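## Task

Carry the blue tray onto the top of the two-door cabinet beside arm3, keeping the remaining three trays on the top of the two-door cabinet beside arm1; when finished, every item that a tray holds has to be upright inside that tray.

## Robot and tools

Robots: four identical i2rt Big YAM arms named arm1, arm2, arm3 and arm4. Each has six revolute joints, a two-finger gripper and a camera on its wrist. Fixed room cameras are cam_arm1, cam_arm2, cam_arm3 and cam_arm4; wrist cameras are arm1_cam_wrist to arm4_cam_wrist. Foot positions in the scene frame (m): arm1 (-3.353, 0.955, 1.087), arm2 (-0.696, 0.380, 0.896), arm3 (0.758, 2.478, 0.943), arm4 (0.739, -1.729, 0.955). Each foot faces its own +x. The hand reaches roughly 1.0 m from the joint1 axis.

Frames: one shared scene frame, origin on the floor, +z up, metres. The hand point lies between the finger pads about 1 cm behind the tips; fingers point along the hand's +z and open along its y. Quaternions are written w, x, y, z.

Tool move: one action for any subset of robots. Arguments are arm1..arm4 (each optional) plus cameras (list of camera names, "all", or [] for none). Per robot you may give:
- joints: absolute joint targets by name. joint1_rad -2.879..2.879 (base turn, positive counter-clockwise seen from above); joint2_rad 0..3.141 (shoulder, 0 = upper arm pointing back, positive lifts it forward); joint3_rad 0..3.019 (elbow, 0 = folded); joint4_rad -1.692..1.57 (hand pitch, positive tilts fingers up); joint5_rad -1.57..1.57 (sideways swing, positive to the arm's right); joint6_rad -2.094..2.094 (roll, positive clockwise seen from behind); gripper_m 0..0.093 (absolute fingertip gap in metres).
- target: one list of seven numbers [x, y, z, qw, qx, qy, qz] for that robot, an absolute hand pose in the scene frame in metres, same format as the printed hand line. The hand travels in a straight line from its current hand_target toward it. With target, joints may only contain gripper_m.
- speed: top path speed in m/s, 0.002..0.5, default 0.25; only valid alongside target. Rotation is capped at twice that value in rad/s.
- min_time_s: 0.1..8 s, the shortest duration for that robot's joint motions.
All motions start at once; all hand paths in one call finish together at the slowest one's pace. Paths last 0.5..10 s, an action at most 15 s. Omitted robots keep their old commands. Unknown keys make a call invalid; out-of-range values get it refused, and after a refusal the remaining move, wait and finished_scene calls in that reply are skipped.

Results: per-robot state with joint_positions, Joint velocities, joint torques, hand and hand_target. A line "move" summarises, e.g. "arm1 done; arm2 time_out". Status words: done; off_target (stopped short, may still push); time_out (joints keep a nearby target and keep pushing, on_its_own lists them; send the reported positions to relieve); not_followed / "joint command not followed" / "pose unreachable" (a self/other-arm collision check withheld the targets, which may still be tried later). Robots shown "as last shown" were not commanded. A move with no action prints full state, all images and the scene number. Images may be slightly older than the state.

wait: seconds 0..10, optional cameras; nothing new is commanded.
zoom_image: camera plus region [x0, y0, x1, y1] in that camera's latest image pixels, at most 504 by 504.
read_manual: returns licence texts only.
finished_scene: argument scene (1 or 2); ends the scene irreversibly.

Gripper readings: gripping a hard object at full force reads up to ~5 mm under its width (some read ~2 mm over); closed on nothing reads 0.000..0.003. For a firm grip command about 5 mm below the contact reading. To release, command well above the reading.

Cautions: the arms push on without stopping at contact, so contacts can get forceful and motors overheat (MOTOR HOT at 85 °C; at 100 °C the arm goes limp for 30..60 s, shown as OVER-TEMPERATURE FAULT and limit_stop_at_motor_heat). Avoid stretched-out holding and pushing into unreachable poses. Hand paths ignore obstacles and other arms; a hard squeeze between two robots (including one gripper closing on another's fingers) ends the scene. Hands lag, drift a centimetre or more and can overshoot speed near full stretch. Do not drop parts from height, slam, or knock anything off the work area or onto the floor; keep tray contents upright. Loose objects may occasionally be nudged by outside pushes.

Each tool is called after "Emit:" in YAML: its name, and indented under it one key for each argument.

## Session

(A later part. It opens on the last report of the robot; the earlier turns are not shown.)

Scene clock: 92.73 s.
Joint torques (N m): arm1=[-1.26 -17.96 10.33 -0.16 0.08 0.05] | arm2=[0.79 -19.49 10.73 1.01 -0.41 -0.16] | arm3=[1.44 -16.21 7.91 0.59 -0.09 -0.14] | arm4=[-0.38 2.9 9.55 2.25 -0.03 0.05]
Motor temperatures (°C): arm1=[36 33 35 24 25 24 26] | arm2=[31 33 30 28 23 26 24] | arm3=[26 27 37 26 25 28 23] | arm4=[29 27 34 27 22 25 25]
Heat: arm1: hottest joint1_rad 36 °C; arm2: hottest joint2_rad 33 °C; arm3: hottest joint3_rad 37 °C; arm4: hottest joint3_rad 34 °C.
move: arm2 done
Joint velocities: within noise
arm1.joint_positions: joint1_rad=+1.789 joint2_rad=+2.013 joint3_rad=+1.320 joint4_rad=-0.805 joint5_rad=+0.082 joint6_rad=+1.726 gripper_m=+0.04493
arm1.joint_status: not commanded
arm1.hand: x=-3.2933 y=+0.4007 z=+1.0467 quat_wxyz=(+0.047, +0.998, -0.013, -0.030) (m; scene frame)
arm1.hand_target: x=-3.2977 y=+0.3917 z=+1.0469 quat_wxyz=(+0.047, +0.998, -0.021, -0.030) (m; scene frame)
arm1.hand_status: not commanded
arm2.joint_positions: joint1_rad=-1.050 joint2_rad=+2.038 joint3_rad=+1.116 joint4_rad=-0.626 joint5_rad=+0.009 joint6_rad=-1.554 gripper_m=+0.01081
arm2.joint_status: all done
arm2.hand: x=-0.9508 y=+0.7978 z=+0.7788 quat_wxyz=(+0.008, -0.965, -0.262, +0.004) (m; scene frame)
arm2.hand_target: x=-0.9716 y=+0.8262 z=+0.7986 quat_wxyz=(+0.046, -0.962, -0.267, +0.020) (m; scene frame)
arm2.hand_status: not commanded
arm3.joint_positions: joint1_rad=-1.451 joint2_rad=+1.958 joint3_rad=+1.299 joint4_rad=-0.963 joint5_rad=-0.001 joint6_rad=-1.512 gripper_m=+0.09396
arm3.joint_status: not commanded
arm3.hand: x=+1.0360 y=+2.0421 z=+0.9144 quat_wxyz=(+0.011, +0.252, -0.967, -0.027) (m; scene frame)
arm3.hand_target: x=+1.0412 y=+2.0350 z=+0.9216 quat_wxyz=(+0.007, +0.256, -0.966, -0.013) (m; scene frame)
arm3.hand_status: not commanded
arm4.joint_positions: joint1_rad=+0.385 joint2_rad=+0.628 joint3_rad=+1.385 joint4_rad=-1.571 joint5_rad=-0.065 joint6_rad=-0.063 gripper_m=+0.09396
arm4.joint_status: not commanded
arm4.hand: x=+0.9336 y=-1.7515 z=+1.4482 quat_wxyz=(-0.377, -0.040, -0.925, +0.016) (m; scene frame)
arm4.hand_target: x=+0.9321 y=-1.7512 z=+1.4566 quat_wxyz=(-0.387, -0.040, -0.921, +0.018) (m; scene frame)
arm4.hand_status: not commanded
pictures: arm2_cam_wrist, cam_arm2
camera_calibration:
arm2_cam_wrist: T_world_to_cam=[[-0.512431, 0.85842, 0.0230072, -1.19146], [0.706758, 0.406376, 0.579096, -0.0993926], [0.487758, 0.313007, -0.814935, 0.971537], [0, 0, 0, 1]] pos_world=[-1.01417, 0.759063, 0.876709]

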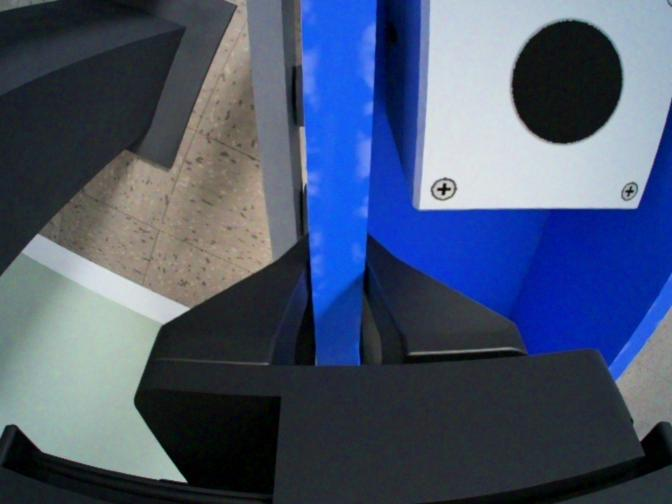

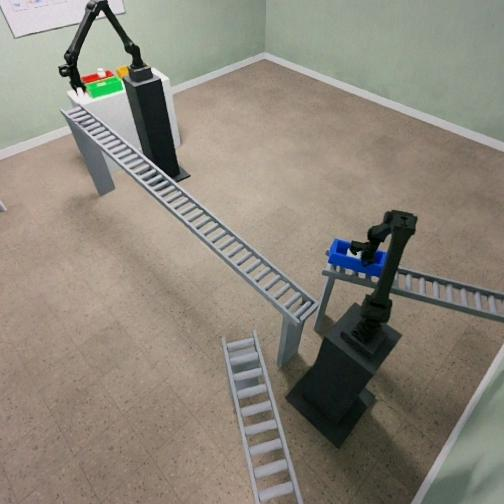

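Emit:
move:
  arm2: {"joints": {"joint2_rad": 2.065, "joint3_rad": 1.127, "joint4_rad": -0.577}, "min_time_s": 0.7}
  cameras: ["arm2_cam_wrist", "cam_arm2"]

Emit:
zoom_image:
  camera: "arm2_cam_wrist"
  region: [200, 0, 460, 260]

Emit:
zoom_image:
  camera: "cam_arm2"
  region: [310, 220, 430, 300]

Scene clock: 98.37 s.
Joint torques (N m): arm1=[-1.49 -17.61 10.28 -0.16 0.11 0.02] | arm2=[0.85 -19.66 7.16 1.05 -0.41 -0.16] | arm3=[1.79 -16.21 7.92 0.64 -0.12 -0.14] | arm4=[-0.21 2.84 9.55 2.25 -0.03 0.05]
Motor temperatures (°C): arm1=[36 34 35 24 25 24 26] | arm2=[31 33 30 28 23 26 24] | arm3=[26 27 37 26 25 28 23] | arm4=[28 27 34 27 22 25 25]
Heat: arm1: hottest joint1_rad 36 °C; arm2: hottest joint2_rad 33 °C; arm3: hottest joint3_rad 37 °C; arm4: hottest joint3_rad 34 °C.
move: arm2 done
Joint velocities: within noise
arm1, arm3, arm4: as last shown
arm2.joint_positions: joint1_rad=-1.050 joint2_rad=+2.080 joint3_rad=+1.114 joint4_rad=-0.596 joint5_rad=+0.009 joint6_rad=-1.554 gripper_m=+0.01081
arm2.joint_status: all done
arm2.hand: x=-0.9487 y=+0.7939 z=+0.7590 quat_wxyz=(+0.001, -0.965, -0.262, +0.002) (m; scene frame)
arm2.hand_target: x=-0.9594 y=+0.8056 z=+0.7689 quat_wxyz=(+0.022, -0.963, -0.268, +0.013) (m; scene frame)
arm2.hand_status: not commanded
pictures: arm2_cam_wrist, cam_arm2
camera_calibration:
arm2_cam_wrist: T_world_to_cam=[[-0.512723, 0.858504, 0.00932613, -1.17657], [0.702514, 0.413268, 0.579382, -0.0975699], [0.493547, 0.303614, -0.815003, 0.968583], [0, 0, 0, 1]] pos_world=[-1.01275, 0.756339, 0.856901]

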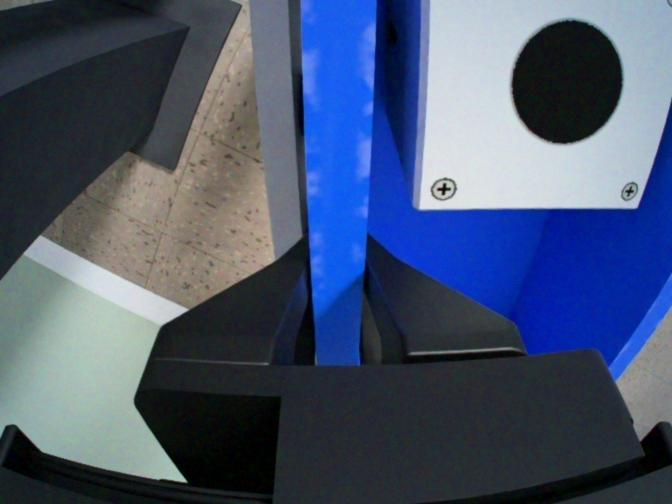

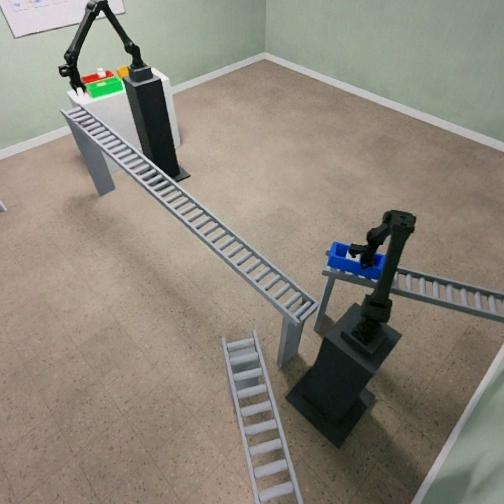

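Scaled by 1.938 from the camera's 672x504 image, which has a finer 960x720 frame.

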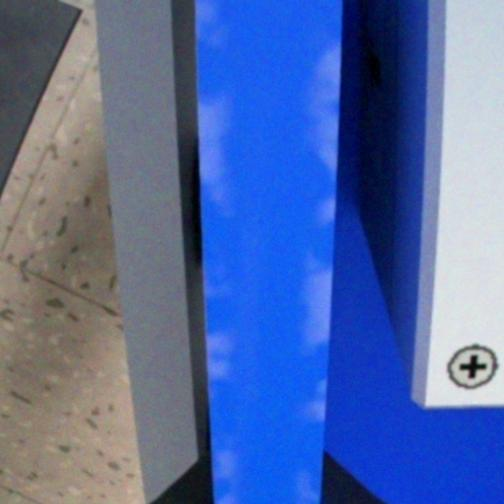

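Scaled by 4.200 from the camera's 504x504 image, which has a finer 720x720 frame.

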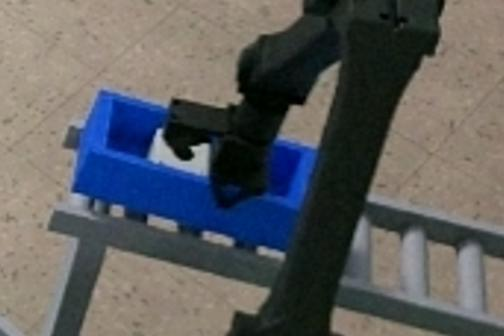

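Emit:
move:
  arm2: {"joints": {"joint2_rad": 2.092, "joint3_rad": 1.118, "joint4_rad": -0.547}, "min_time_s": 0.6}
  cameras: ["arm2_cam_wrist", "cam_arm2"]

Emit:
zoom_image:
  camera: "arm2_cam_wrist"
  region: [200, 0, 460, 260]

Emit:
zoom_image:
  camera: "cam_arm2"
  region: [310, 220, 430, 300]

Scene clock: 101.73 s.
Joint torques (N m): arm1=[-1.14 -17.79 10.35 -0.08 0.09 0.06] | arm2=[0.91 -19.6 6.97 1.03 -0.42 -0.16] | arm3=[1.73 -15.91 7.87 0.58 -0.08 -0.12] | arm4=[-0.26 2.9 9.55 2.25 -0.03 0.05]
Motor temperatures (°C): arm1=[36 34 35 24 25 24 26] | arm2=[31 34 30 28 23 26 24] | arm3=[26 27 37 26 25 28 23] | arm4=[28 27 34 27 22 25 25]
Heat: arm1: hottest joint1_rad 36 °C; arm2: hottest joint2_rad 34 °C; arm3: hottest joint3_rad 37 °C; arm4: hottest joint3_rad 34 °C.
move: arm2 done
Joint velocities: within noise
arm1, arm3, arm4: as last shown
arm2.joint_positions: joint1_rad=-1.050 joint2_rad=+2.107 joint3_rad=+1.104 joint4_rad=-0.565 joint5_rad=+0.009 joint6_rad=-1.554 gripper_m=+0.01081
arm2.joint_status: all done
arm2.hand: x=-0.9460 y=+0.7890 z=+0.7445 quat_wxyz=(-0.002, -0.965, -0.263, +0.002) (m; scene frame)
arm2.hand_target: x=-0.9572 y=+0.8017 z=+0.7546 quat_wxyz=(+0.020, -0.963, -0.268, +0.013) (m; scene frame)
arm2.hand_status: not commanded
pictures: arm2_cam_wrist, cam_arm2
camera_calibration:
arm2_cam_wrist: T_world_to_cam=[[-0.51284, 0.858479, 0.00281318, -1.16612], [0.700529, 0.416585, 0.57941, -0.0936], [0.49624, 0.299116, -0.815031, 0.96301], [0, 0, 0, 1]] pos_world=[-1.01035, 0.752028, 0.842397]

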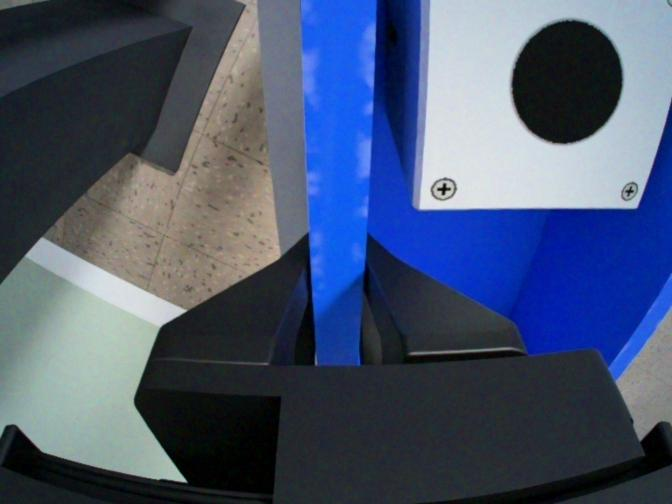

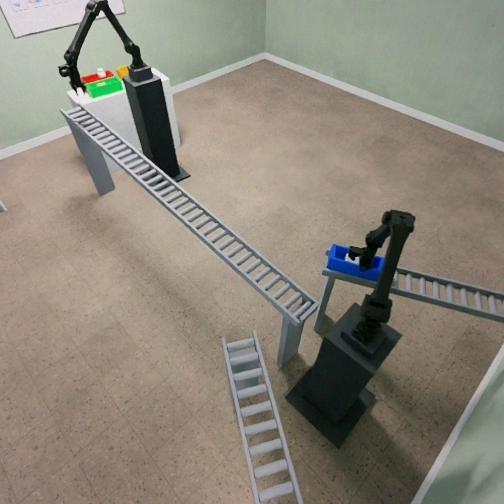

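Scaled by 1.938 from the camera's 672x504 image, which has a finer 960x720 frame.

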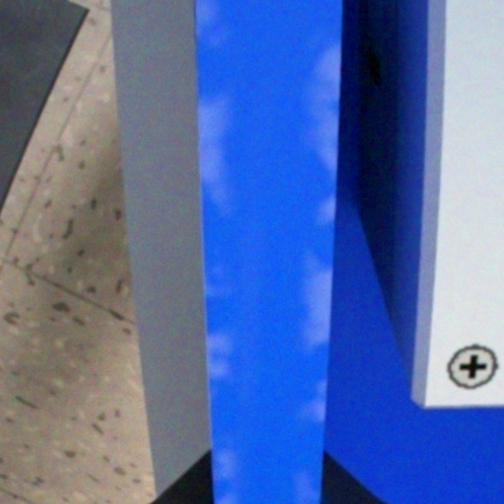

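Scaled by 4.200 from the camera's 504x504 image, which has a finer 720x720 frame.

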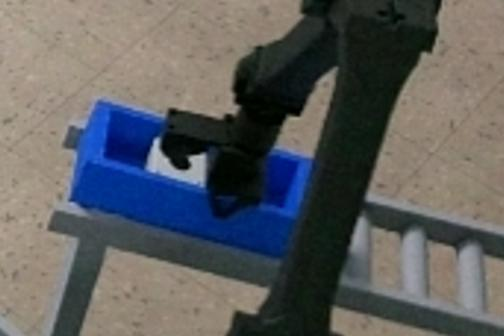

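Emit:
zoom_image:
  camera: "arm2_cam_wrist"
  region: [250, 0, 330, 120]

Emit:
zoom_image:
  camera: "arm2_cam_wrist"
  region: [250, 120, 330, 240]

Emit:
zoom_image:
  camera: "cam_arm2"
  region: [320, 235, 390, 295]

Scaled by 4.200 from the camera's 672x504 image, which has a finer 960x720 frame.

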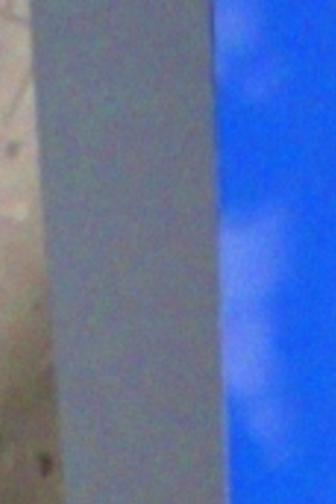

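Scaled by 4.200 from the camera's 672x504 image, which has a finer 960x720 frame.

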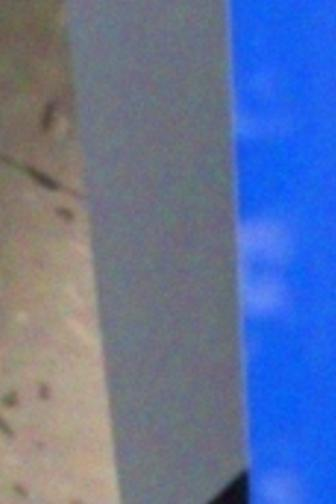

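Scaled by 7.200 from the camera's 504x504 image, which has a finer 720x720 frame.

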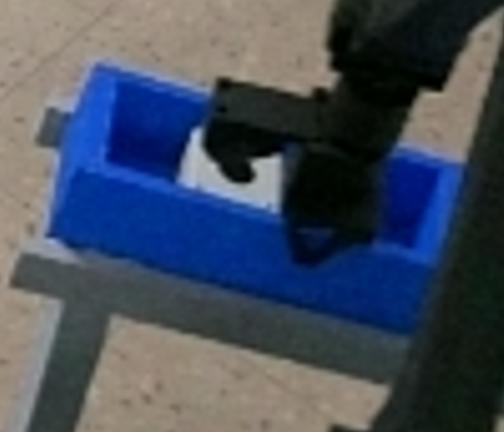

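Emit:
move:
  arm2: {"joints": {"joint2_rad": 2.112, "joint4_rad": -0.527}, "min_time_s": 0.5}

Emit:
move:
  arm2: {"joints": {"joint2_rad": 2.132, "joint4_rad": -0.507}, "min_time_s": 0.5}
  cameras: ["arm2_cam_wrist", "cam_arm2"]

Emit:
zoom_image:
  camera: "arm2_cam_wrist"
  region: [230, 0, 390, 240]

Emit:
zoom_image:
  camera: "cam_arm2"
  region: [320, 235, 390, 295]

Scene clock: 107.87 s.
Joint torques (N m): arm1=[-1.2 -17.79 10.25 -0.06 0.1 0.01] | arm2=[0.79 -19.31 6.87 1.01 -0.41 -0.15] | arm3=[1.79 -16.26 7.79 0.55 -0.1 -0.12] | arm4=[-0.26 2.96 9.54 2.24 -0.03 0.04]
Motor temperatures (°C): arm1=[36 34 35 24 25 24 25] | arm2=[31 34 30 27 23 26 24] | arm3=[26 27 37 26 25 28 23] | arm4=[28 27 34 27 22 25 25]
Heat: arm1: hottest joint1_rad 36 °C; arm2: hottest joint2_rad 34 °C; arm3: hottest joint3_rad 37 °C; arm4: hottest joint3_rad 34 °C.
move: arm2 done
Joint velocities: within noise
arm1, arm3, arm4: as last shown
arm2.joint_positions: joint1_rad=-1.050 joint2_rad=+2.122 joint3_rad=+1.104 joint4_rad=-0.545 joint5_rad=+0.009 joint6_rad=-1.554 gripper_m=+0.01081
arm2.joint_status: all done
arm2.hand: x=-0.9465 y=+0.7895 z=+0.7376 quat_wxyz=(+0.001, -0.965, -0.263, +0.002) (m; scene frame)
arm2.hand_target: x=-0.9570 y=+0.8010 z=+0.7451 quat_wxyz=(+0.020, -0.963, -0.268, +0.013) (m; scene frame)
arm2.hand_status: not commanded
pictures: none

Scene clock: 108.73 s.
Joint torques (N m): arm1=[-1.03 -17.67 10.33 -0.13 0.09 0.04] | arm2=[0.91 -18.26 6.87 1.01 -0.45 -0.14] | arm3=[1.85 -16.32 7.87 0.53 -0.11 -0.11] | arm4=[-0.15 2.96 9.54 2.24 -0.03 0.05]
Motor temperatures (°C): arm1=[36 34 35 24 25 24 25] | arm2=[31 34 30 27 23 26 24] | arm3=[26 27 37 26 25 28 23] | arm4=[28 27 34 27 22 25 25]
Heat: arm1: hottest joint1_rad 36 °C; arm2: hottest joint2_rad 34 °C; arm3: hottest joint3_rad 37 °C; arm4: hottest joint3_rad 34 °C.
move: arm2 done
Joint velocities: within noise
arm1, arm3, arm4: as last shown
arm2.joint_positions: joint1_rad=-1.050 joint2_rad=+2.128 joint3_rad=+1.104 joint4_rad=-0.524 joint5_rad=+0.010 joint6_rad=-1.554 gripper_m=+0.01081
arm2.joint_status: all done
arm2.hand: x=-0.9482 y=+0.7925 z=+0.7346 quat_wxyz=(+0.008, -0.965, -0.263, +0.004) (m; scene frame)
arm2.hand_target: x=-0.9567 y=+0.8003 z=+0.7361 quat_wxyz=(+0.020, -0.963, -0.268, +0.013) (m; scene frame)
arm2.hand_status: not commanded
pictures: arm2_cam_wrist, cam_arm2
camera_calibration:
arm2_cam_wrist: T_world_to_cam=[[-0.512829, 0.858193, 0.0226049, -1.18445], [0.706269, 0.406782, 0.579407, -0.0745412], [0.488048, 0.313102, -0.814725, 0.935955], [0, 0, 0, 1]] pos_world=[-1.01157, 0.753764, 0.83251]

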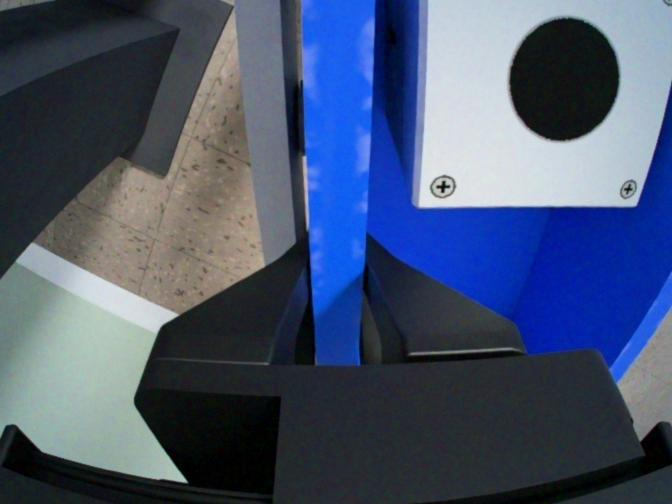

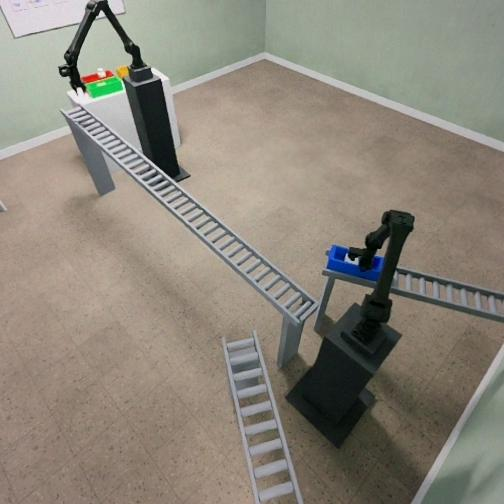

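Scaled by 2.100 from the camera's 672x504 image, which has a finer 960x720 frame.

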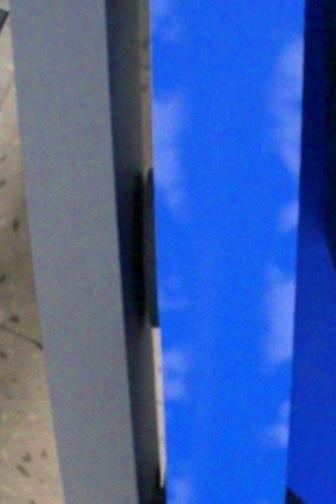

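Scaled by 7.200 from the camera's 504x504 image, which has a finer 720x720 frame.

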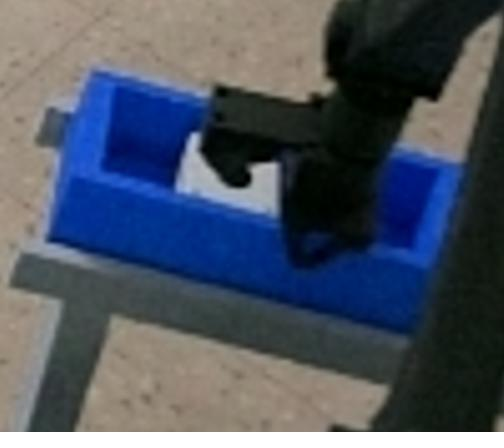

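Emit:
move:
  arm2: {"joints": {"joint2_rad": 1.862, "joint4_rad": -0.767, "gripper_m": 0.045}, "min_time_s": 0.7}
  cameras: ["arm2_cam_wrist", "cam_arm2", "cam_arm3"]

Scene clock: 113.07 s.
Joint torques (N m): arm1=[-1.38 -17.67 10.22 -0.02 0.09 0.02] | arm2=[0.79 -15.62 9.2 0.06 -0.08 -0.15] | arm3=[1.61 -16.15 7.87 0.64 -0.1 -0.11] | arm4=[-0.26 3.02 9.55 2.26 -0.03 0.07]
Motor temperatures (°C): arm1=[36 34 35 24 25 24 25] | arm2=[31 34 30 27 23 26 24] | arm3=[26 27 37 26 25 28 23] | arm4=[28 27 34 27 22 25 25]
Heat: arm1: hottest joint1_rad 36 °C; arm2: hottest joint2_rad 34 °C; arm3: hottest joint3_rad 37 °C; arm4: hottest joint3_rad 34 °C.
move: arm2 done
Joint velocities: within noise
arm1, arm3, arm4: as last shown
arm2.joint_positions: joint1_rad=-1.050 joint2_rad=+1.847 joint3_rad=+1.104 joint4_rad=-0.756 joint5_rad=+0.001 joint6_rad=-1.554 gripper_m=+0.04494
arm2.joint_status: all done
arm2.hand: x=-0.9513 y=+0.7981 z=+0.8638 quat_wxyz=(+0.031, -0.964, -0.262, +0.015) (m; scene frame)
arm2.hand_target: x=-0.9537 y=+0.7987 z=+0.8605 quat_wxyz=(+0.025, -0.963, -0.268, +0.014) (m; scene frame)
arm2.hand_status: not commanded
pictures: arm2_cam_wrist, cam_arm2, cam_arm3
camera_calibration:
arm2_cam_wrist: T_world_to_cam=[[-0.511334, 0.856318, 0.0725129, -1.23403], [0.725341, 0.384788, 0.570805, -0.106372], [0.460888, 0.344468, -0.817878, 0.992851], [0, 0, 0, 1]] pos_world=[-1.01144, 0.755644, 0.962231]

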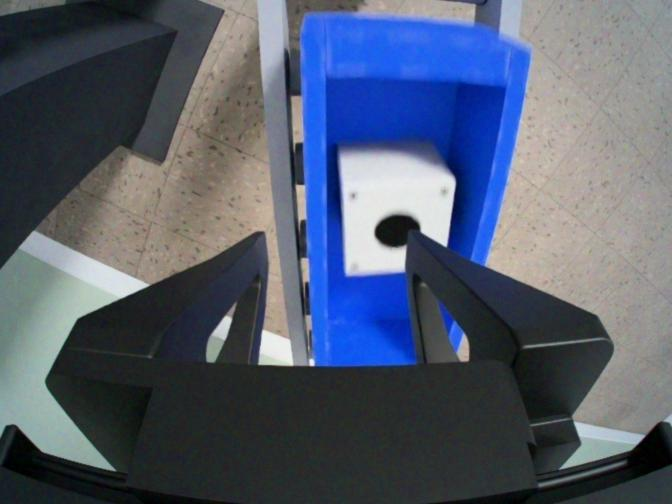

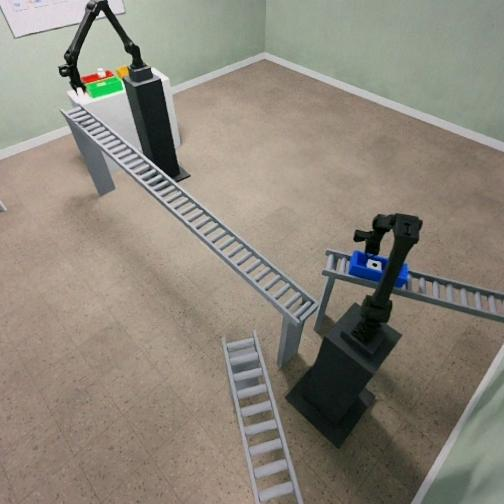

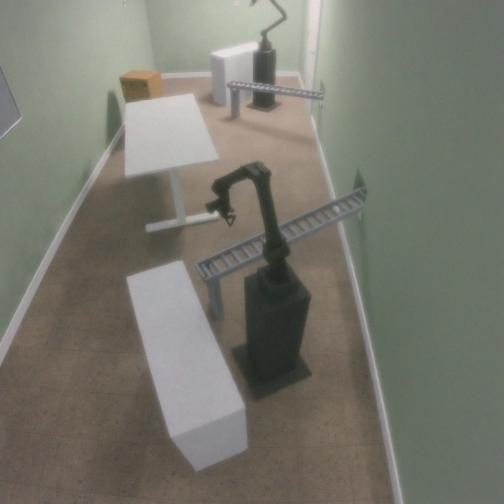

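Emit:
move:
  arm3: {"joints": {"joint1_rad": -1.310, "joint2_rad": 2.206, "joint3_rad": 1.028, "joint4_rad": -0.389, "joint5_rad": 0.0, "joint6_rad": 1.736}, "min_time_s": 2.0}
  cameras: ["arm3_cam_wrist", "cam_arm3"]

Scene clock: 118.47 s.
Joint torques (N m): arm1=[-1.2 -18.2 10.21 -0.17 0.07 0.04] | arm2=[0.73 -15.56 9.25 0.03 -0.07 -0.14] | arm3=[3.02 -14.21 3.37 0.69 0.08 0.07] | arm4=[-0.21 2.96 9.55 2.24 -0.03 0.05]
Motor temperatures (°C): arm1=[36 34 35 24 25 24 25] | arm2=[31 34 30 27 23 26 24] | arm3=[26 27 37 26 25 28 23] | arm4=[28 27 34 27 22 25 25]
Heat: arm1: hottest joint1_rad 36 °C; arm2: hottest joint2_rad 34 °C; arm3: hottest joint3_rad 37 °C; arm4: hottest joint3_rad 34 °C.
move: arm3 done
Joint velocities: within noise
arm1, arm2, arm4: as last shown
arm3.joint_positions: joint1_rad=-1.324 joint2_rad=+2.197 joint3_rad=+1.027 joint4_rad=-0.399 joint5_rad=-0.001 joint6_rad=+1.728 gripper_m=+0.09400
arm3.joint_status: all done
arm3.hand: x=+1.0438 y=+2.1339 z=+0.7383 quat_wxyz=(+0.001, -0.964, -0.266, +0.002) (m; scene frame)
arm3.hand_target: x=+1.0486 y=+2.1381 z=+0.7345 quat_wxyz=(+0.001, -0.963, -0.269, +0.002) (m; scene frame)
arm3.hand_status: not commanded
pictures: arm3_cam_wrist, cam_arm3
camera_calibration:
arm3_cam_wrist: T_world_to_cam=[[-0.505544, 0.862725, 0.0114626, -1.32251], [0.705096, 0.405446, 0.581767, -2.02557], [0.497258, 0.302191, -0.813274, -0.436661], [0, 0, 0, 1]] pos_world=[0.976762, 2.09418, 0.838442]

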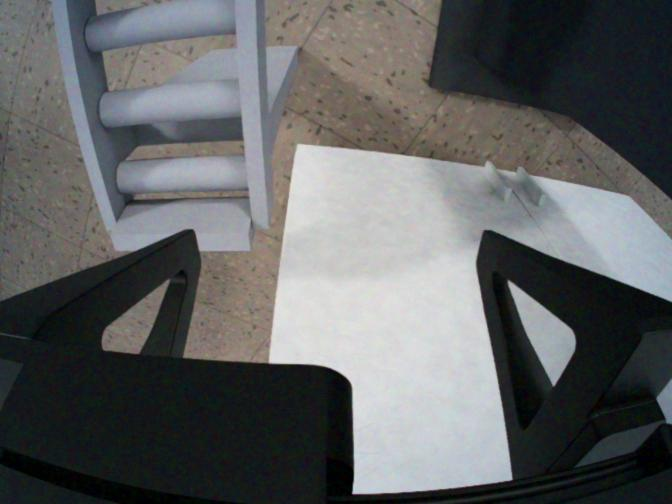

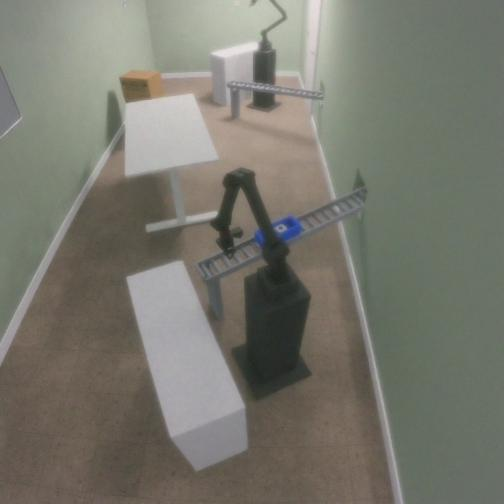

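Emit:
move:
  cameras: ["arm3_cam_wrist", "cam_arm3"]

Emit:
zoom_image:
  camera: "arm3_cam_wrist"
  region: [40, 0, 310, 260]

Emit:
zoom_image:
  camera: "cam_arm3"
  region: [180, 150, 380, 350]

Scene clock: 120.00 s.
Joint torques (N m): arm1=[-1.08 -17.61 10.25 -0.13 0.09 0.01] | arm2=[0.85 -15.5 9.24 0.03 -0.08 -0.14] | arm3=[3.25 -13.98 3.41 0.75 0.08 0.06] | arm4=[-0.21 2.9 9.58 2.24 -0.03 0.06]
Motor temperatures (°C): arm1=[36 34 35 24 25 24 25] | arm2=[31 34 30 27 23 26 24] | arm3=[26 27 37 26 25 28 23] | arm4=[28 27 34 27 22 25 25]
Heat: arm1: hottest joint1_rad 36 °C; arm2: hottest joint2_rad 34 °C; arm3: hottest joint3_rad 37 °C; arm4: hottest joint3_rad 34 °C.
Joint velocities: within noise
arm1.joint_positions: joint1_rad=+1.789 joint2_rad=+2.013 joint3_rad=+1.320 joint4_rad=-0.805 joint5_rad=+0.082 joint6_rad=+1.726 gripper_m=+0.04493
arm1.joint_status: not commanded
arm1.hand: x=-3.2933 y=+0.4007 z=+1.0467 quat_wxyz=(+0.047, +0.998, -0.013, -0.030) (m; scene frame)
arm1.hand_target: x=-3.2977 y=+0.3917 z=+1.0469 quat_wxyz=(+0.047, +0.998, -0.021, -0.030) (m; scene frame)
arm1.hand_status: not commanded
arm2.joint_positions: joint1_rad=-1.050 joint2_rad=+1.847 joint3_rad=+1.104 joint4_rad=-0.756 joint5_rad=+0.001 joint6_rad=-1.554 gripper_m=+0.04494
arm2.joint_status: not commanded
arm2.hand: x=-0.9513 y=+0.7981 z=+0.8638 quat_wxyz=(+0.031, -0.964, -0.262, +0.015) (m; scene frame)
arm2.hand_target: x=-0.9537 y=+0.7987 z=+0.8605 quat_wxyz=(+0.025, -0.963, -0.268, +0.014) (m; scene frame)
arm2.hand_status: not commanded
arm3.joint_positions: joint1_rad=-1.324 joint2_rad=+2.197 joint3_rad=+1.027 joint4_rad=-0.399 joint5_rad=-0.001 joint6_rad=+1.728 gripper_m=+0.09400
arm3.joint_status: all done
arm3.hand: x=+1.0438 y=+2.1339 z=+0.7383 quat_wxyz=(+0.001, -0.964, -0.266, +0.002) (m; scene frame)
arm3.hand_target: x=+1.0486 y=+2.1381 z=+0.7345 quat_wxyz=(+0.001, -0.963, -0.269, +0.002) (m; scene frame)
arm3.hand_status: not commanded
arm4.joint_positions: joint1_rad=+0.385 joint2_rad=+0.628 joint3_rad=+1.385 joint4_rad=-1.571 joint5_rad=-0.065 joint6_rad=-0.063 gripper_m=+0.09396
arm4.joint_status: not commanded
arm4.hand: x=+0.9336 y=-1.7515 z=+1.4482 quat_wxyz=(-0.377, -0.040, -0.925, +0.016) (m; scene frame)
arm4.hand_target: x=+0.9321 y=-1.7512 z=+1.4566 quat_wxyz=(-0.387, -0.040, -0.921, +0.018) (m; scene frame)
arm4.hand_status: not commanded
pictures: arm3_cam_wrist, cam_arm3
camera_calibration:
arm3_cam_wrist: T_world_to_cam=[[-0.505275, 0.862883, 0.0114104, -1.32306], [0.705214, 0.405257, 0.581757, -2.02528], [0.497363, 0.301994, -0.813283, -0.436345], [0, 0, 0, 1]] pos_world=[0.976762, 2.09418, 0.838442]

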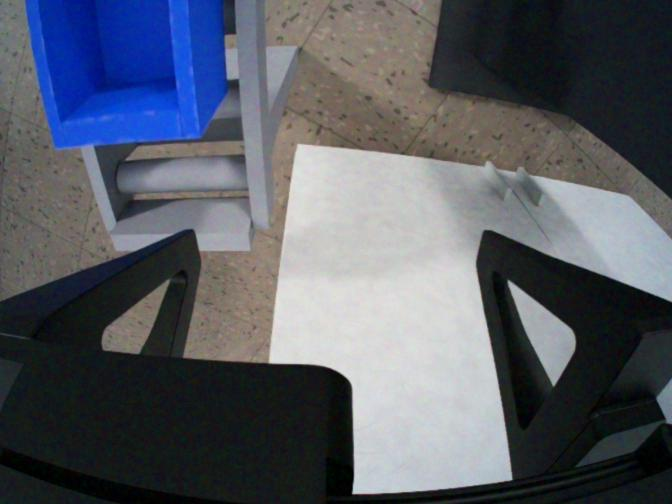

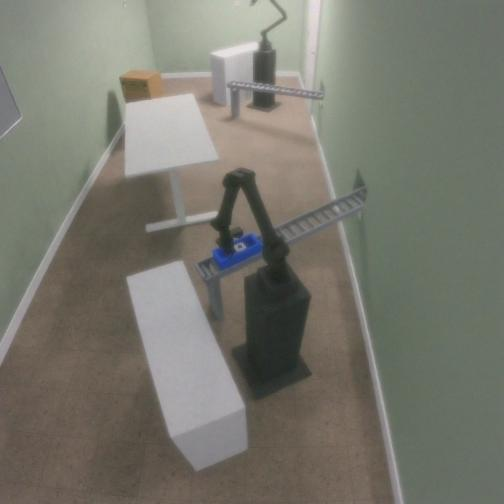

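Scaled by 1.867 from the camera's 672x504 image, which has a finer 960x720 frame.

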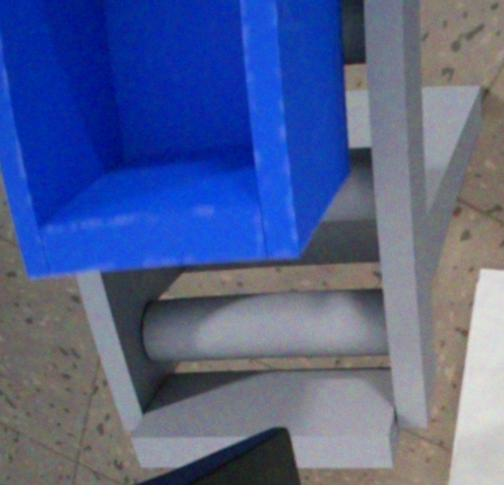

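Scaled by 2.520 from the camera's 504x504 image, which has a finer 720x720 frame.

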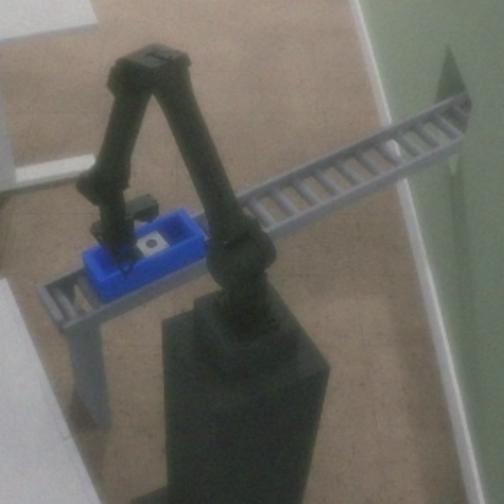

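Emit:
wait:
  seconds: 0.5
  cameras: ["arm3_cam_wrist", "cam_arm3"]

Emit:
zoom_image:
  camera: "arm3_cam_wrist"
  region: [40, 0, 310, 260]

Emit:
zoom_image:
  camera: "cam_arm3"
  region: [180, 210, 300, 320]

Scene clock: 120.87 s.
Joint torques (N m): arm1=[-1.32 -18.14 10.36 -0.13 0.08 0.05] | arm2=[0.85 -15.56 9.24 0.03 -0.08 -0.14] | arm3=[3.08 -13.86 3.36 0.66 0.1 0.07] | arm4=[-0.26 2.9 9.51 2.26 -0.03 0.06]
Motor temperatures (°C): arm1=[36 34 35 24 25 24 25] | arm2=[31 34 30 27 23 26 24] | arm3=[26 27 37 26 25 28 23] | arm4=[28 27 34 27 22 25 25]
Heat: arm1: hottest joint1_rad 36 °C; arm2: hottest joint2_rad 34 °C; arm3: hottest joint3_rad 37 °C; arm4: hottest joint3_rad 34 °C.
Joint velocities: within noise
arm1.joint_positions: joint1_rad=+1.789 joint2_rad=+2.013 joint3_rad=+1.320 joint4_rad=-0.805 joint5_rad=+0.082 joint6_rad=+1.726 gripper_m=+0.04493
arm1.joint_status: not commanded
arm1.hand: x=-3.2933 y=+0.4007 z=+1.0467 quat_wxyz=(+0.047, +0.998, -0.013, -0.030) (m; scene frame)
arm1.hand_target: x=-3.2977 y=+0.3917 z=+1.0469 quat_wxyz=(+0.047, +0.998, -0.021, -0.030) (m; scene frame)
arm1.hand_status: not commanded
arm2.joint_positions: joint1_rad=-1.050 joint2_rad=+1.847 joint3_rad=+1.104 joint4_rad=-0.756 joint5_rad=+0.001 joint6_rad=-1.554 gripper_m=+0.04494
arm2.joint_status: not commanded
arm2.hand: x=-0.9513 y=+0.7981 z=+0.8638 quat_wxyz=(+0.031, -0.964, -0.262, +0.015) (m; scene frame)
arm2.hand_target: x=-0.9537 y=+0.7987 z=+0.8605 quat_wxyz=(+0.025, -0.963, -0.268, +0.014) (m; scene frame)
arm2.hand_status: not commanded
arm3.joint_positions: joint1_rad=-1.324 joint2_rad=+2.197 joint3_rad=+1.027 joint4_rad=-0.399 joint5_rad=-0.001 joint6_rad=+1.728 gripper_m=+0.09400
arm3.joint_status: all done
arm3.hand: x=+1.0438 y=+2.1339 z=+0.7383 quat_wxyz=(+0.001, -0.964, -0.266, +0.002) (m; scene frame)
arm3.hand_target: x=+1.0486 y=+2.1381 z=+0.7345 quat_wxyz=(+0.001, -0.963, -0.269, +0.002) (m; scene frame)
arm3.hand_status: not commanded
arm4.joint_positions: joint1_rad=+0.385 joint2_rad=+0.628 joint3_rad=+1.385 joint4_rad=-1.571 joint5_rad=-0.065 joint6_rad=-0.063 gripper_m=+0.09396
arm4.joint_status: not commanded
arm4.hand: x=+0.9336 y=-1.7515 z=+1.4482 quat_wxyz=(-0.377, -0.040, -0.925, +0.016) (m; scene frame)
arm4.hand_target: x=+0.9321 y=-1.7512 z=+1.4566 quat_wxyz=(-0.387, -0.040, -0.921, +0.018) (m; scene frame)
arm4.hand_status: not commanded
wait: 0.50 s; at rest from the start
pictures: arm3_cam_wrist, cam_arm3
camera_calibration:
arm3_cam_wrist: T_world_to_cam=[[-0.505275, 0.862883, 0.0114104, -1.32306], [0.705214, 0.405257, 0.581757, -2.02528], [0.497363, 0.301994, -0.813283, -0.436345], [0, 0, 0, 1]] pos_world=[0.976762, 2.09418, 0.838442]

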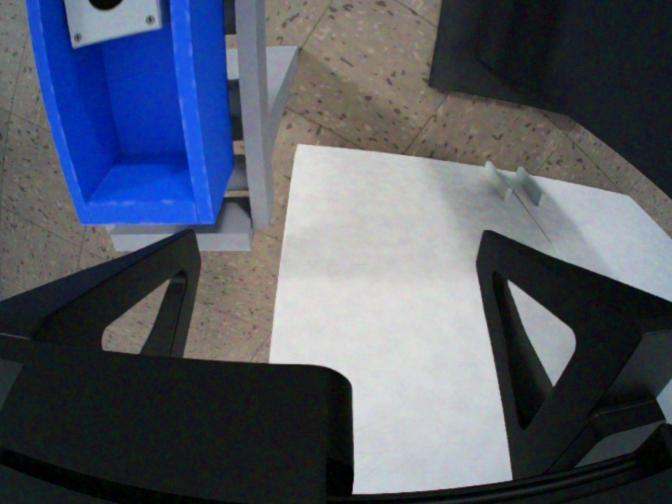

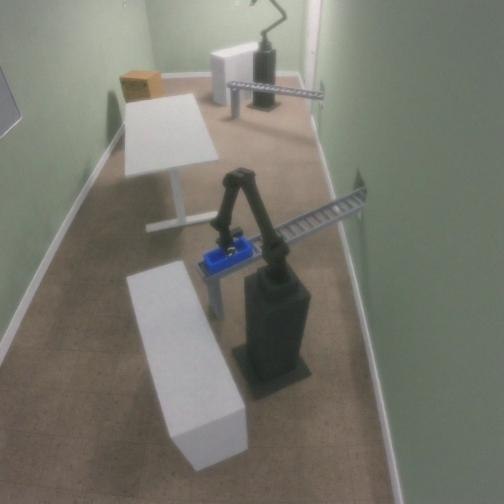

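Scaled by 1.867 from the camera's 672x504 image, which has a finer 960x720 frame.

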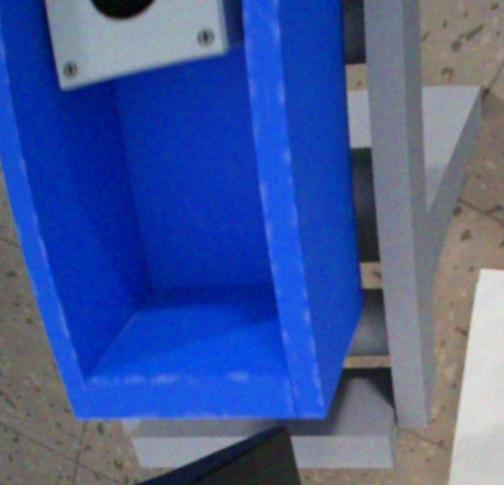

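Scaled by 4.200 from the camera's 504x504 image, which has a finer 720x720 frame.

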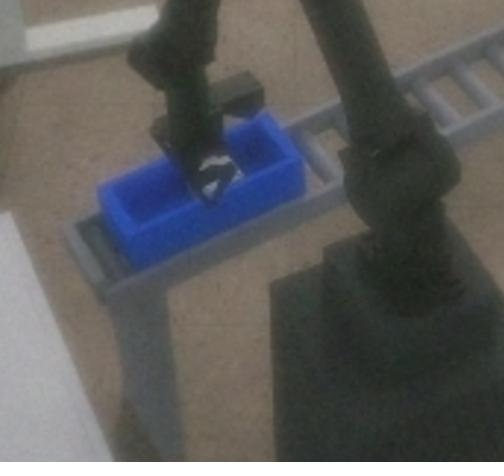

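Emit:
move:
  arm3: {"joints": {"joint1_rad": -1.425, "joint2_rad": 2.48, "joint3_rad": 1.397, "joint4_rad": -0.474, "joint5_rad": 0.0, "joint6_rad": 1.661}, "min_time_s": 1.5}
  cameras: ["arm3_cam_wrist", "cam_arm3"]

Emit:
zoom_image:
  camera: "arm3_cam_wrist"
  region: [180, 0, 430, 260]

Scene clock: 127.20 s.
Joint torques (N m): arm1=[-1.61 -17.49 10.26 -0.05 0.08 0.04] | arm2=[0.97 -15.62 9.25 0.02 -0.08 -0.15] | arm3=[0.03 -16.44 6.24 0.08 0.1 -0.11] | arm4=[-0.26 2.84 9.52 2.25 -0.04 0.05]
Motor temperatures (°C): arm1=[36 34 35 24 25 24 25] | arm2=[31 34 30 27 23 26 23] | arm3=[26 27 36 26 25 28 23] | arm4=[28 27 34 27 22 25 25]
Heat: arm1: hottest joint1_rad 36 °C; arm2: hottest joint2_rad 34 °C; arm3: hottest joint3_rad 36 °C; arm4: hottest joint3_rad 34 °C.
move: arm3 done
Joint velocities: within noise
arm1, arm2, arm4: as last shown
arm3.joint_positions: joint1_rad=-1.412 joint2_rad=+2.466 joint3_rad=+1.371 joint4_rad=-0.466 joint5_rad=-0.001 joint6_rad=+1.669 gripper_m=+0.09400
arm3.joint_status: all done
arm3.hand: x=+1.0631 y=+2.0371 z=+0.6670 quat_wxyz=(-0.003, -0.968, -0.252, +0.001) (m; scene frame)
arm3.hand_target: x=+1.0611 y=+2.0269 z=+0.6643 quat_wxyz=(-0.005, -0.968, -0.250, +0.001) (m; scene frame)
arm3.hand_status: not commanded
pictures: arm3_cam_wrist, cam_arm3
camera_calibration:
arm3_cam_wrist: T_world_to_cam=[[-0.480446, 0.87702, 0.00282598, -1.27856], [0.713784, 0.389147, 0.582303, -1.93482], [0.509591, 0.281782, -0.812967, -0.446802], [0, 0, 0, 1]] pos_world=[0.994455, 2.00015, 0.767032]

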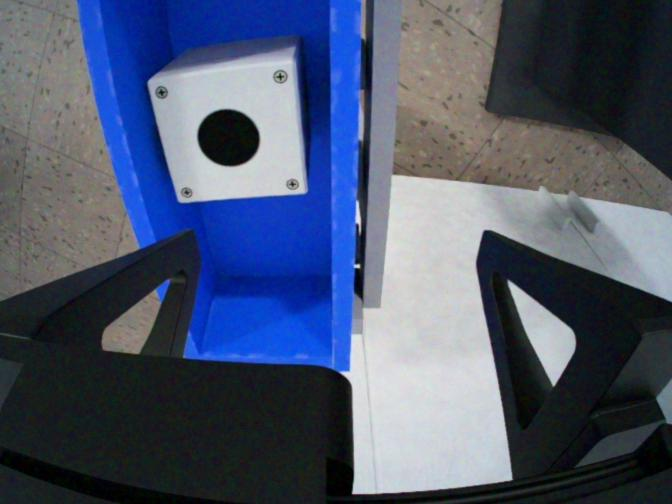

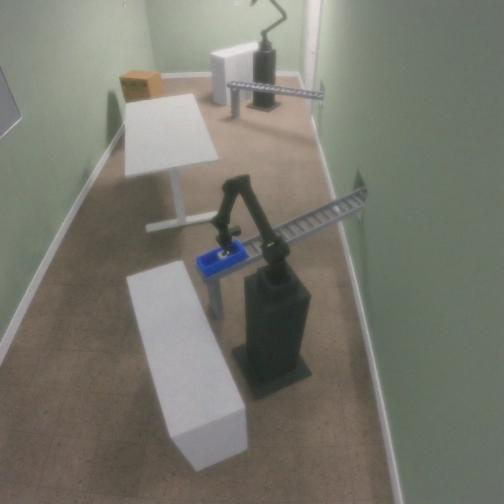

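Scaled by 1.938 from the camera's 672x504 image, which has a finer 960x720 frame.

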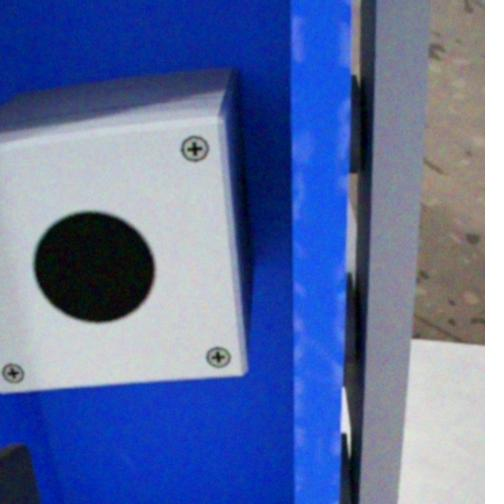

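Emit:
move:
  arm3: {"joints": {"joint1_rad": -1.311, "joint2_rad": 2.568, "joint3_rad": 1.452, "joint4_rad": -0.423, "joint5_rad": 0.0, "joint6_rad": 1.772}, "min_time_s": 1.2}
  cameras: ["arm3_cam_wrist"]

Emit:
zoom_image:
  camera: "arm3_cam_wrist"
  region: [180, 0, 430, 260]

Scene clock: 131.87 s.
Joint torques (N m): arm1=[-1.2 -17.32 10.28 -0.2 0.07 0.03] | arm2=[0.91 -15.56 9.21 0.02 -0.07 -0.14] | arm3=[3.02 -17.08 6.01 0.76 0.1 0.07] | arm4=[-0.21 2.9 9.52 2.25 -0.03 0.06]
Motor temperatures (°C): arm1=[36 34 36 24 25 24 25] | arm2=[31 34 30 27 23 26 23] | arm3=[26 27 36 26 25 28 23] | arm4=[28 27 34 27 22 25 25]
Heat: arm1: hottest joint1_rad 36 °C; arm2: hottest joint2_rad 34 °C; arm3: hottest joint3_rad 36 °C; arm4: hottest joint3_rad 34 °C.
move: arm3 done
Joint velocities: within noise
arm1, arm2, arm4: as last shown
arm3.joint_positions: joint1_rad=-1.324 joint2_rad=+2.555 joint3_rad=+1.427 joint4_rad=-0.432 joint5_rad=-0.001 joint6_rad=+1.764 gripper_m=+0.09400
arm3.joint_status: all done
arm3.hand: x=+1.1026 y=+2.0627 z=+0.6306 quat_wxyz=(-0.003, -0.969, -0.249, +0.001) (m; scene frame)
arm3.hand_target: x=+1.1153 y=+2.0588 z=+0.6277 quat_wxyz=(-0.012, -0.968, -0.251, -0.004) (m; scene frame)
arm3.hand_status: not commanded
pictures: arm3_cam_wrist
camera_calibration:
arm3_cam_wrist: T_world_to_cam=[[-0.474039, 0.880501, 0.00228565, -1.29572], [0.715885, 0.3839, 0.583207, -1.94387], [0.512637, 0.278099, -0.812321, -0.49994], [0, 0, 0, 1]] pos_world=[1.03365, 2.02617, 0.730529]

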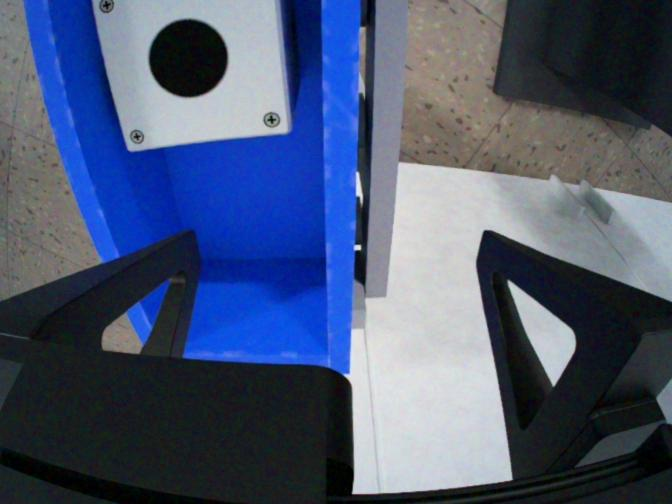

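Scaled by 1.938 from the camera's 672x504 image, which has a finer 960x720 frame.

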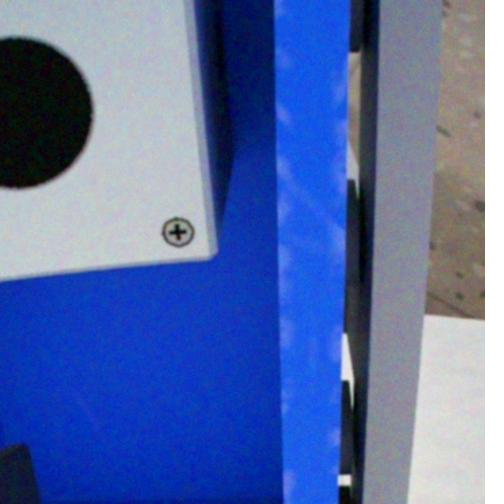

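Emit:
move:
  arm3: {"joints": {"joint1_rad": -1.303, "joint2_rad": 2.718, "joint3_rad": 1.545, "joint4_rad": -0.370, "joint5_rad": 0.0, "joint6_rad": 1.78}, "min_time_s": 1.2}
  cameras: ["arm3_cam_wrist"]

Emit:
zoom_image:
  camera: "arm3_cam_wrist"
  region: [180, 0, 430, 260]

Scene clock: 136.03 s.
Joint torques (N m): arm1=[-0.97 -17.44 10.3 -0.23 0.1 0.01] | arm2=[0.91 -15.56 9.25 0.06 -0.07 -0.15] | arm3=[3.08 -16.73 5.14 0.7 0.09 0.07] | arm4=[-0.38 2.9 9.55 2.25 -0.02 0.05]
Motor temperatures (°C): arm1=[35 34 36 24 25 24 25] | arm2=[31 34 30 27 23 26 23] | arm3=[26 27 36 26 25 28 23] | arm4=[28 27 35 27 22 25 25]
Heat: arm1: hottest joint3_rad 36 °C; arm2: hottest joint2_rad 34 °C; arm3: hottest joint3_rad 36 °C; arm4: hottest joint3_rad 35 °C.
move: arm3 done
Joint velocities: within noise
arm1, arm2, arm4: as last shown
arm3.joint_positions: joint1_rad=-1.319 joint2_rad=+2.706 joint3_rad=+1.523 joint4_rad=-0.380 joint5_rad=-0.001 joint6_rad=+1.772 gripper_m=+0.09400
arm3.joint_status: all done
arm3.hand: x=+1.1035 y=+2.0654 z=+0.5670 quat_wxyz=(-0.001, -0.969, -0.247, +0.001) (m; scene frame)
arm3.hand_target: x=+1.1162 y=+2.0639 z=+0.5639 quat_wxyz=(-0.010, -0.968, -0.251, -0.003) (m; scene frame)
arm3.hand_status: not commanded
pictures: arm3_cam_wrist
camera_calibration:
arm3_cam_wrist: T_world_to_cam=[[-0.471359, 0.881923, 0.00568517, -1.30541], [0.718353, 0.38018, 0.582608, -1.9032], [0.511654, 0.278701, -0.812734, -0.552714], [0, 0, 0, 1]] pos_world=[1.03465, 2.02888, 0.667034]

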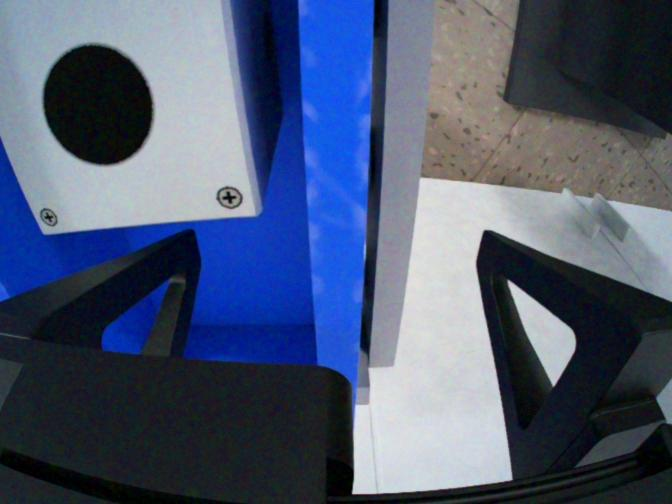

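Scaled by 1.938 from the camera's 672x504 image, which has a finer 960x720 frame.

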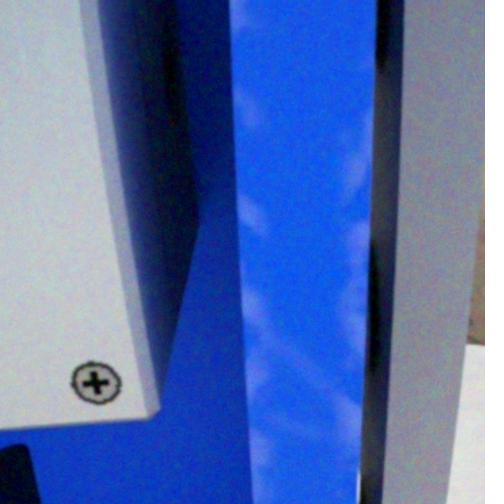

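Emit:
move:
  arm3: {"joints": {"gripper_m": 0.02}}

Emit:
move:
  arm3: {"joints": {"gripper_m": 0.003}}
  cameras: ["arm3_cam_wrist", "cam_arm3"]

Scene clock: 137.27 s.
Joint torques (N m): arm1=[-1.08 -17.55 10.33 -0.2 0.08 0.03] | arm2=[0.85 -15.62 9.18 0.06 -0.08 -0.15] | arm3=[3.49 -17.08 5.15 0.76 0.09 0.08] | arm4=[-0.26 2.9 9.57 2.24 -0.03 0.06]
Motor temperatures (°C): arm1=[35 34 36 24 25 24 25] | arm2=[31 34 30 27 23 26 23] | arm3=[26 27 36 26 25 28 23] | arm4=[28 27 35 27 22 25 25]
Heat: arm1: hottest joint3_rad 36 °C; arm2: hottest joint2_rad 34 °C; arm3: hottest joint3_rad 36 °C; arm4: hottest joint3_rad 35 °C.
move: arm3 done
Joint velocities: within noise
arm1, arm2, arm4: as last shown
arm3.joint_positions: joint1_rad=-1.319 joint2_rad=+2.706 joint3_rad=+1.524 joint4_rad=-0.380 joint5_rad=-0.001 joint6_rad=+1.772 gripper_m=+0.02020
arm3.joint_status: all done
arm3.hand: x=+1.1036 y=+2.0652 z=+0.5671 quat_wxyz=(-0.001, -0.969, -0.247, +0.001) (m; scene frame)
arm3.hand_target: x=+1.1162 y=+2.0639 z=+0.5640 quat_wxyz=(-0.010, -0.968, -0.251, -0.003) (m; scene frame)
arm3.hand_status: not commanded
pictures: none

Scene clock: 137.83 s.
Joint torques (N m): arm1=[-1.44 -17.44 10.33 -0.13 0.1 0.04] | arm2=[0.79 -15.62 9.24 0.05 -0.08 -0.15] | arm3=[3.31 -17.08 5.07 0.64 0.09 0.12] | arm4=[-0.21 2.9 9.55 2.24 -0.02 0.06]
Motor temperatures (°C): arm1=[35 34 36 24 25 24 25] | arm2=[31 34 30 27 23 26 23] | arm3=[26 27 36 26 25 28 23] | arm4=[28 27 35 27 22 25 25]
Heat: arm1: hottest joint3_rad 36 °C; arm2: hottest joint2_rad 34 °C; arm3: hottest joint3_rad 36 °C; arm4: hottest joint3_rad 35 °C.
move: arm3 off_target
Joint velocities: within noise
arm1, arm2, arm4: as last shown
arm3.joint_positions: joint1_rad=-1.319 joint2_rad=+2.706 joint3_rad=+1.524 joint4_rad=-0.377 joint5_rad=+0.000 joint6_rad=+1.768 gripper_m=+0.01212
arm3.joint_status: gripper_m off_target (ended at +0.01215, target +0.00300)
arm3.hand: x=+1.1044 y=+2.0648 z=+0.5671 quat_wxyz=(-0.003, -0.968, -0.249, +0.001) (m; scene frame)
arm3.hand_target: x=+1.1161 y=+2.0640 z=+0.5639 quat_wxyz=(-0.010, -0.968, -0.251, -0.003) (m; scene frame)
arm3.hand_status: not commanded
pictures: arm3_cam_wrist, cam_arm3
camera_calibration:
arm3_cam_wrist: T_world_to_cam=[[-0.475379, 0.879779, 0.00182051, -1.29336], [0.715507, 0.38541, 0.582674, -1.91138], [0.511923, 0.278294, -0.812704, -0.552398], [0, 0, 0, 1]] pos_world=[1.03555, 2.02827, 0.66713]

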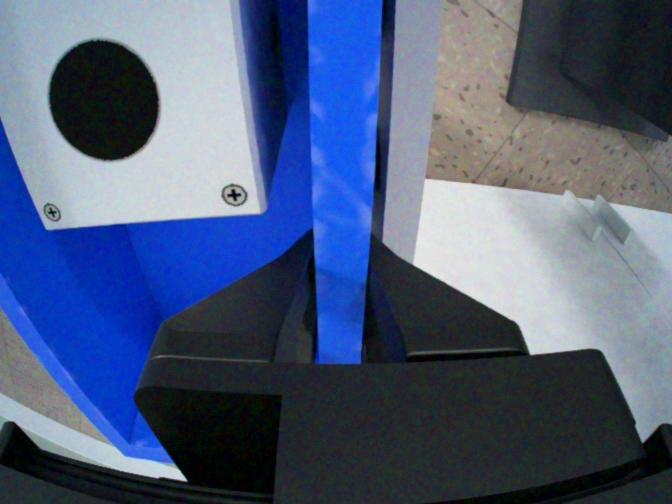

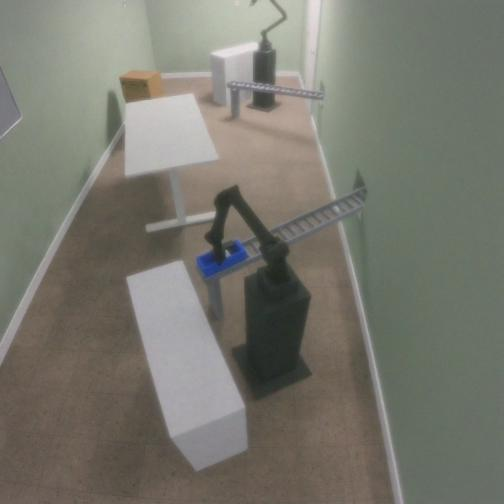

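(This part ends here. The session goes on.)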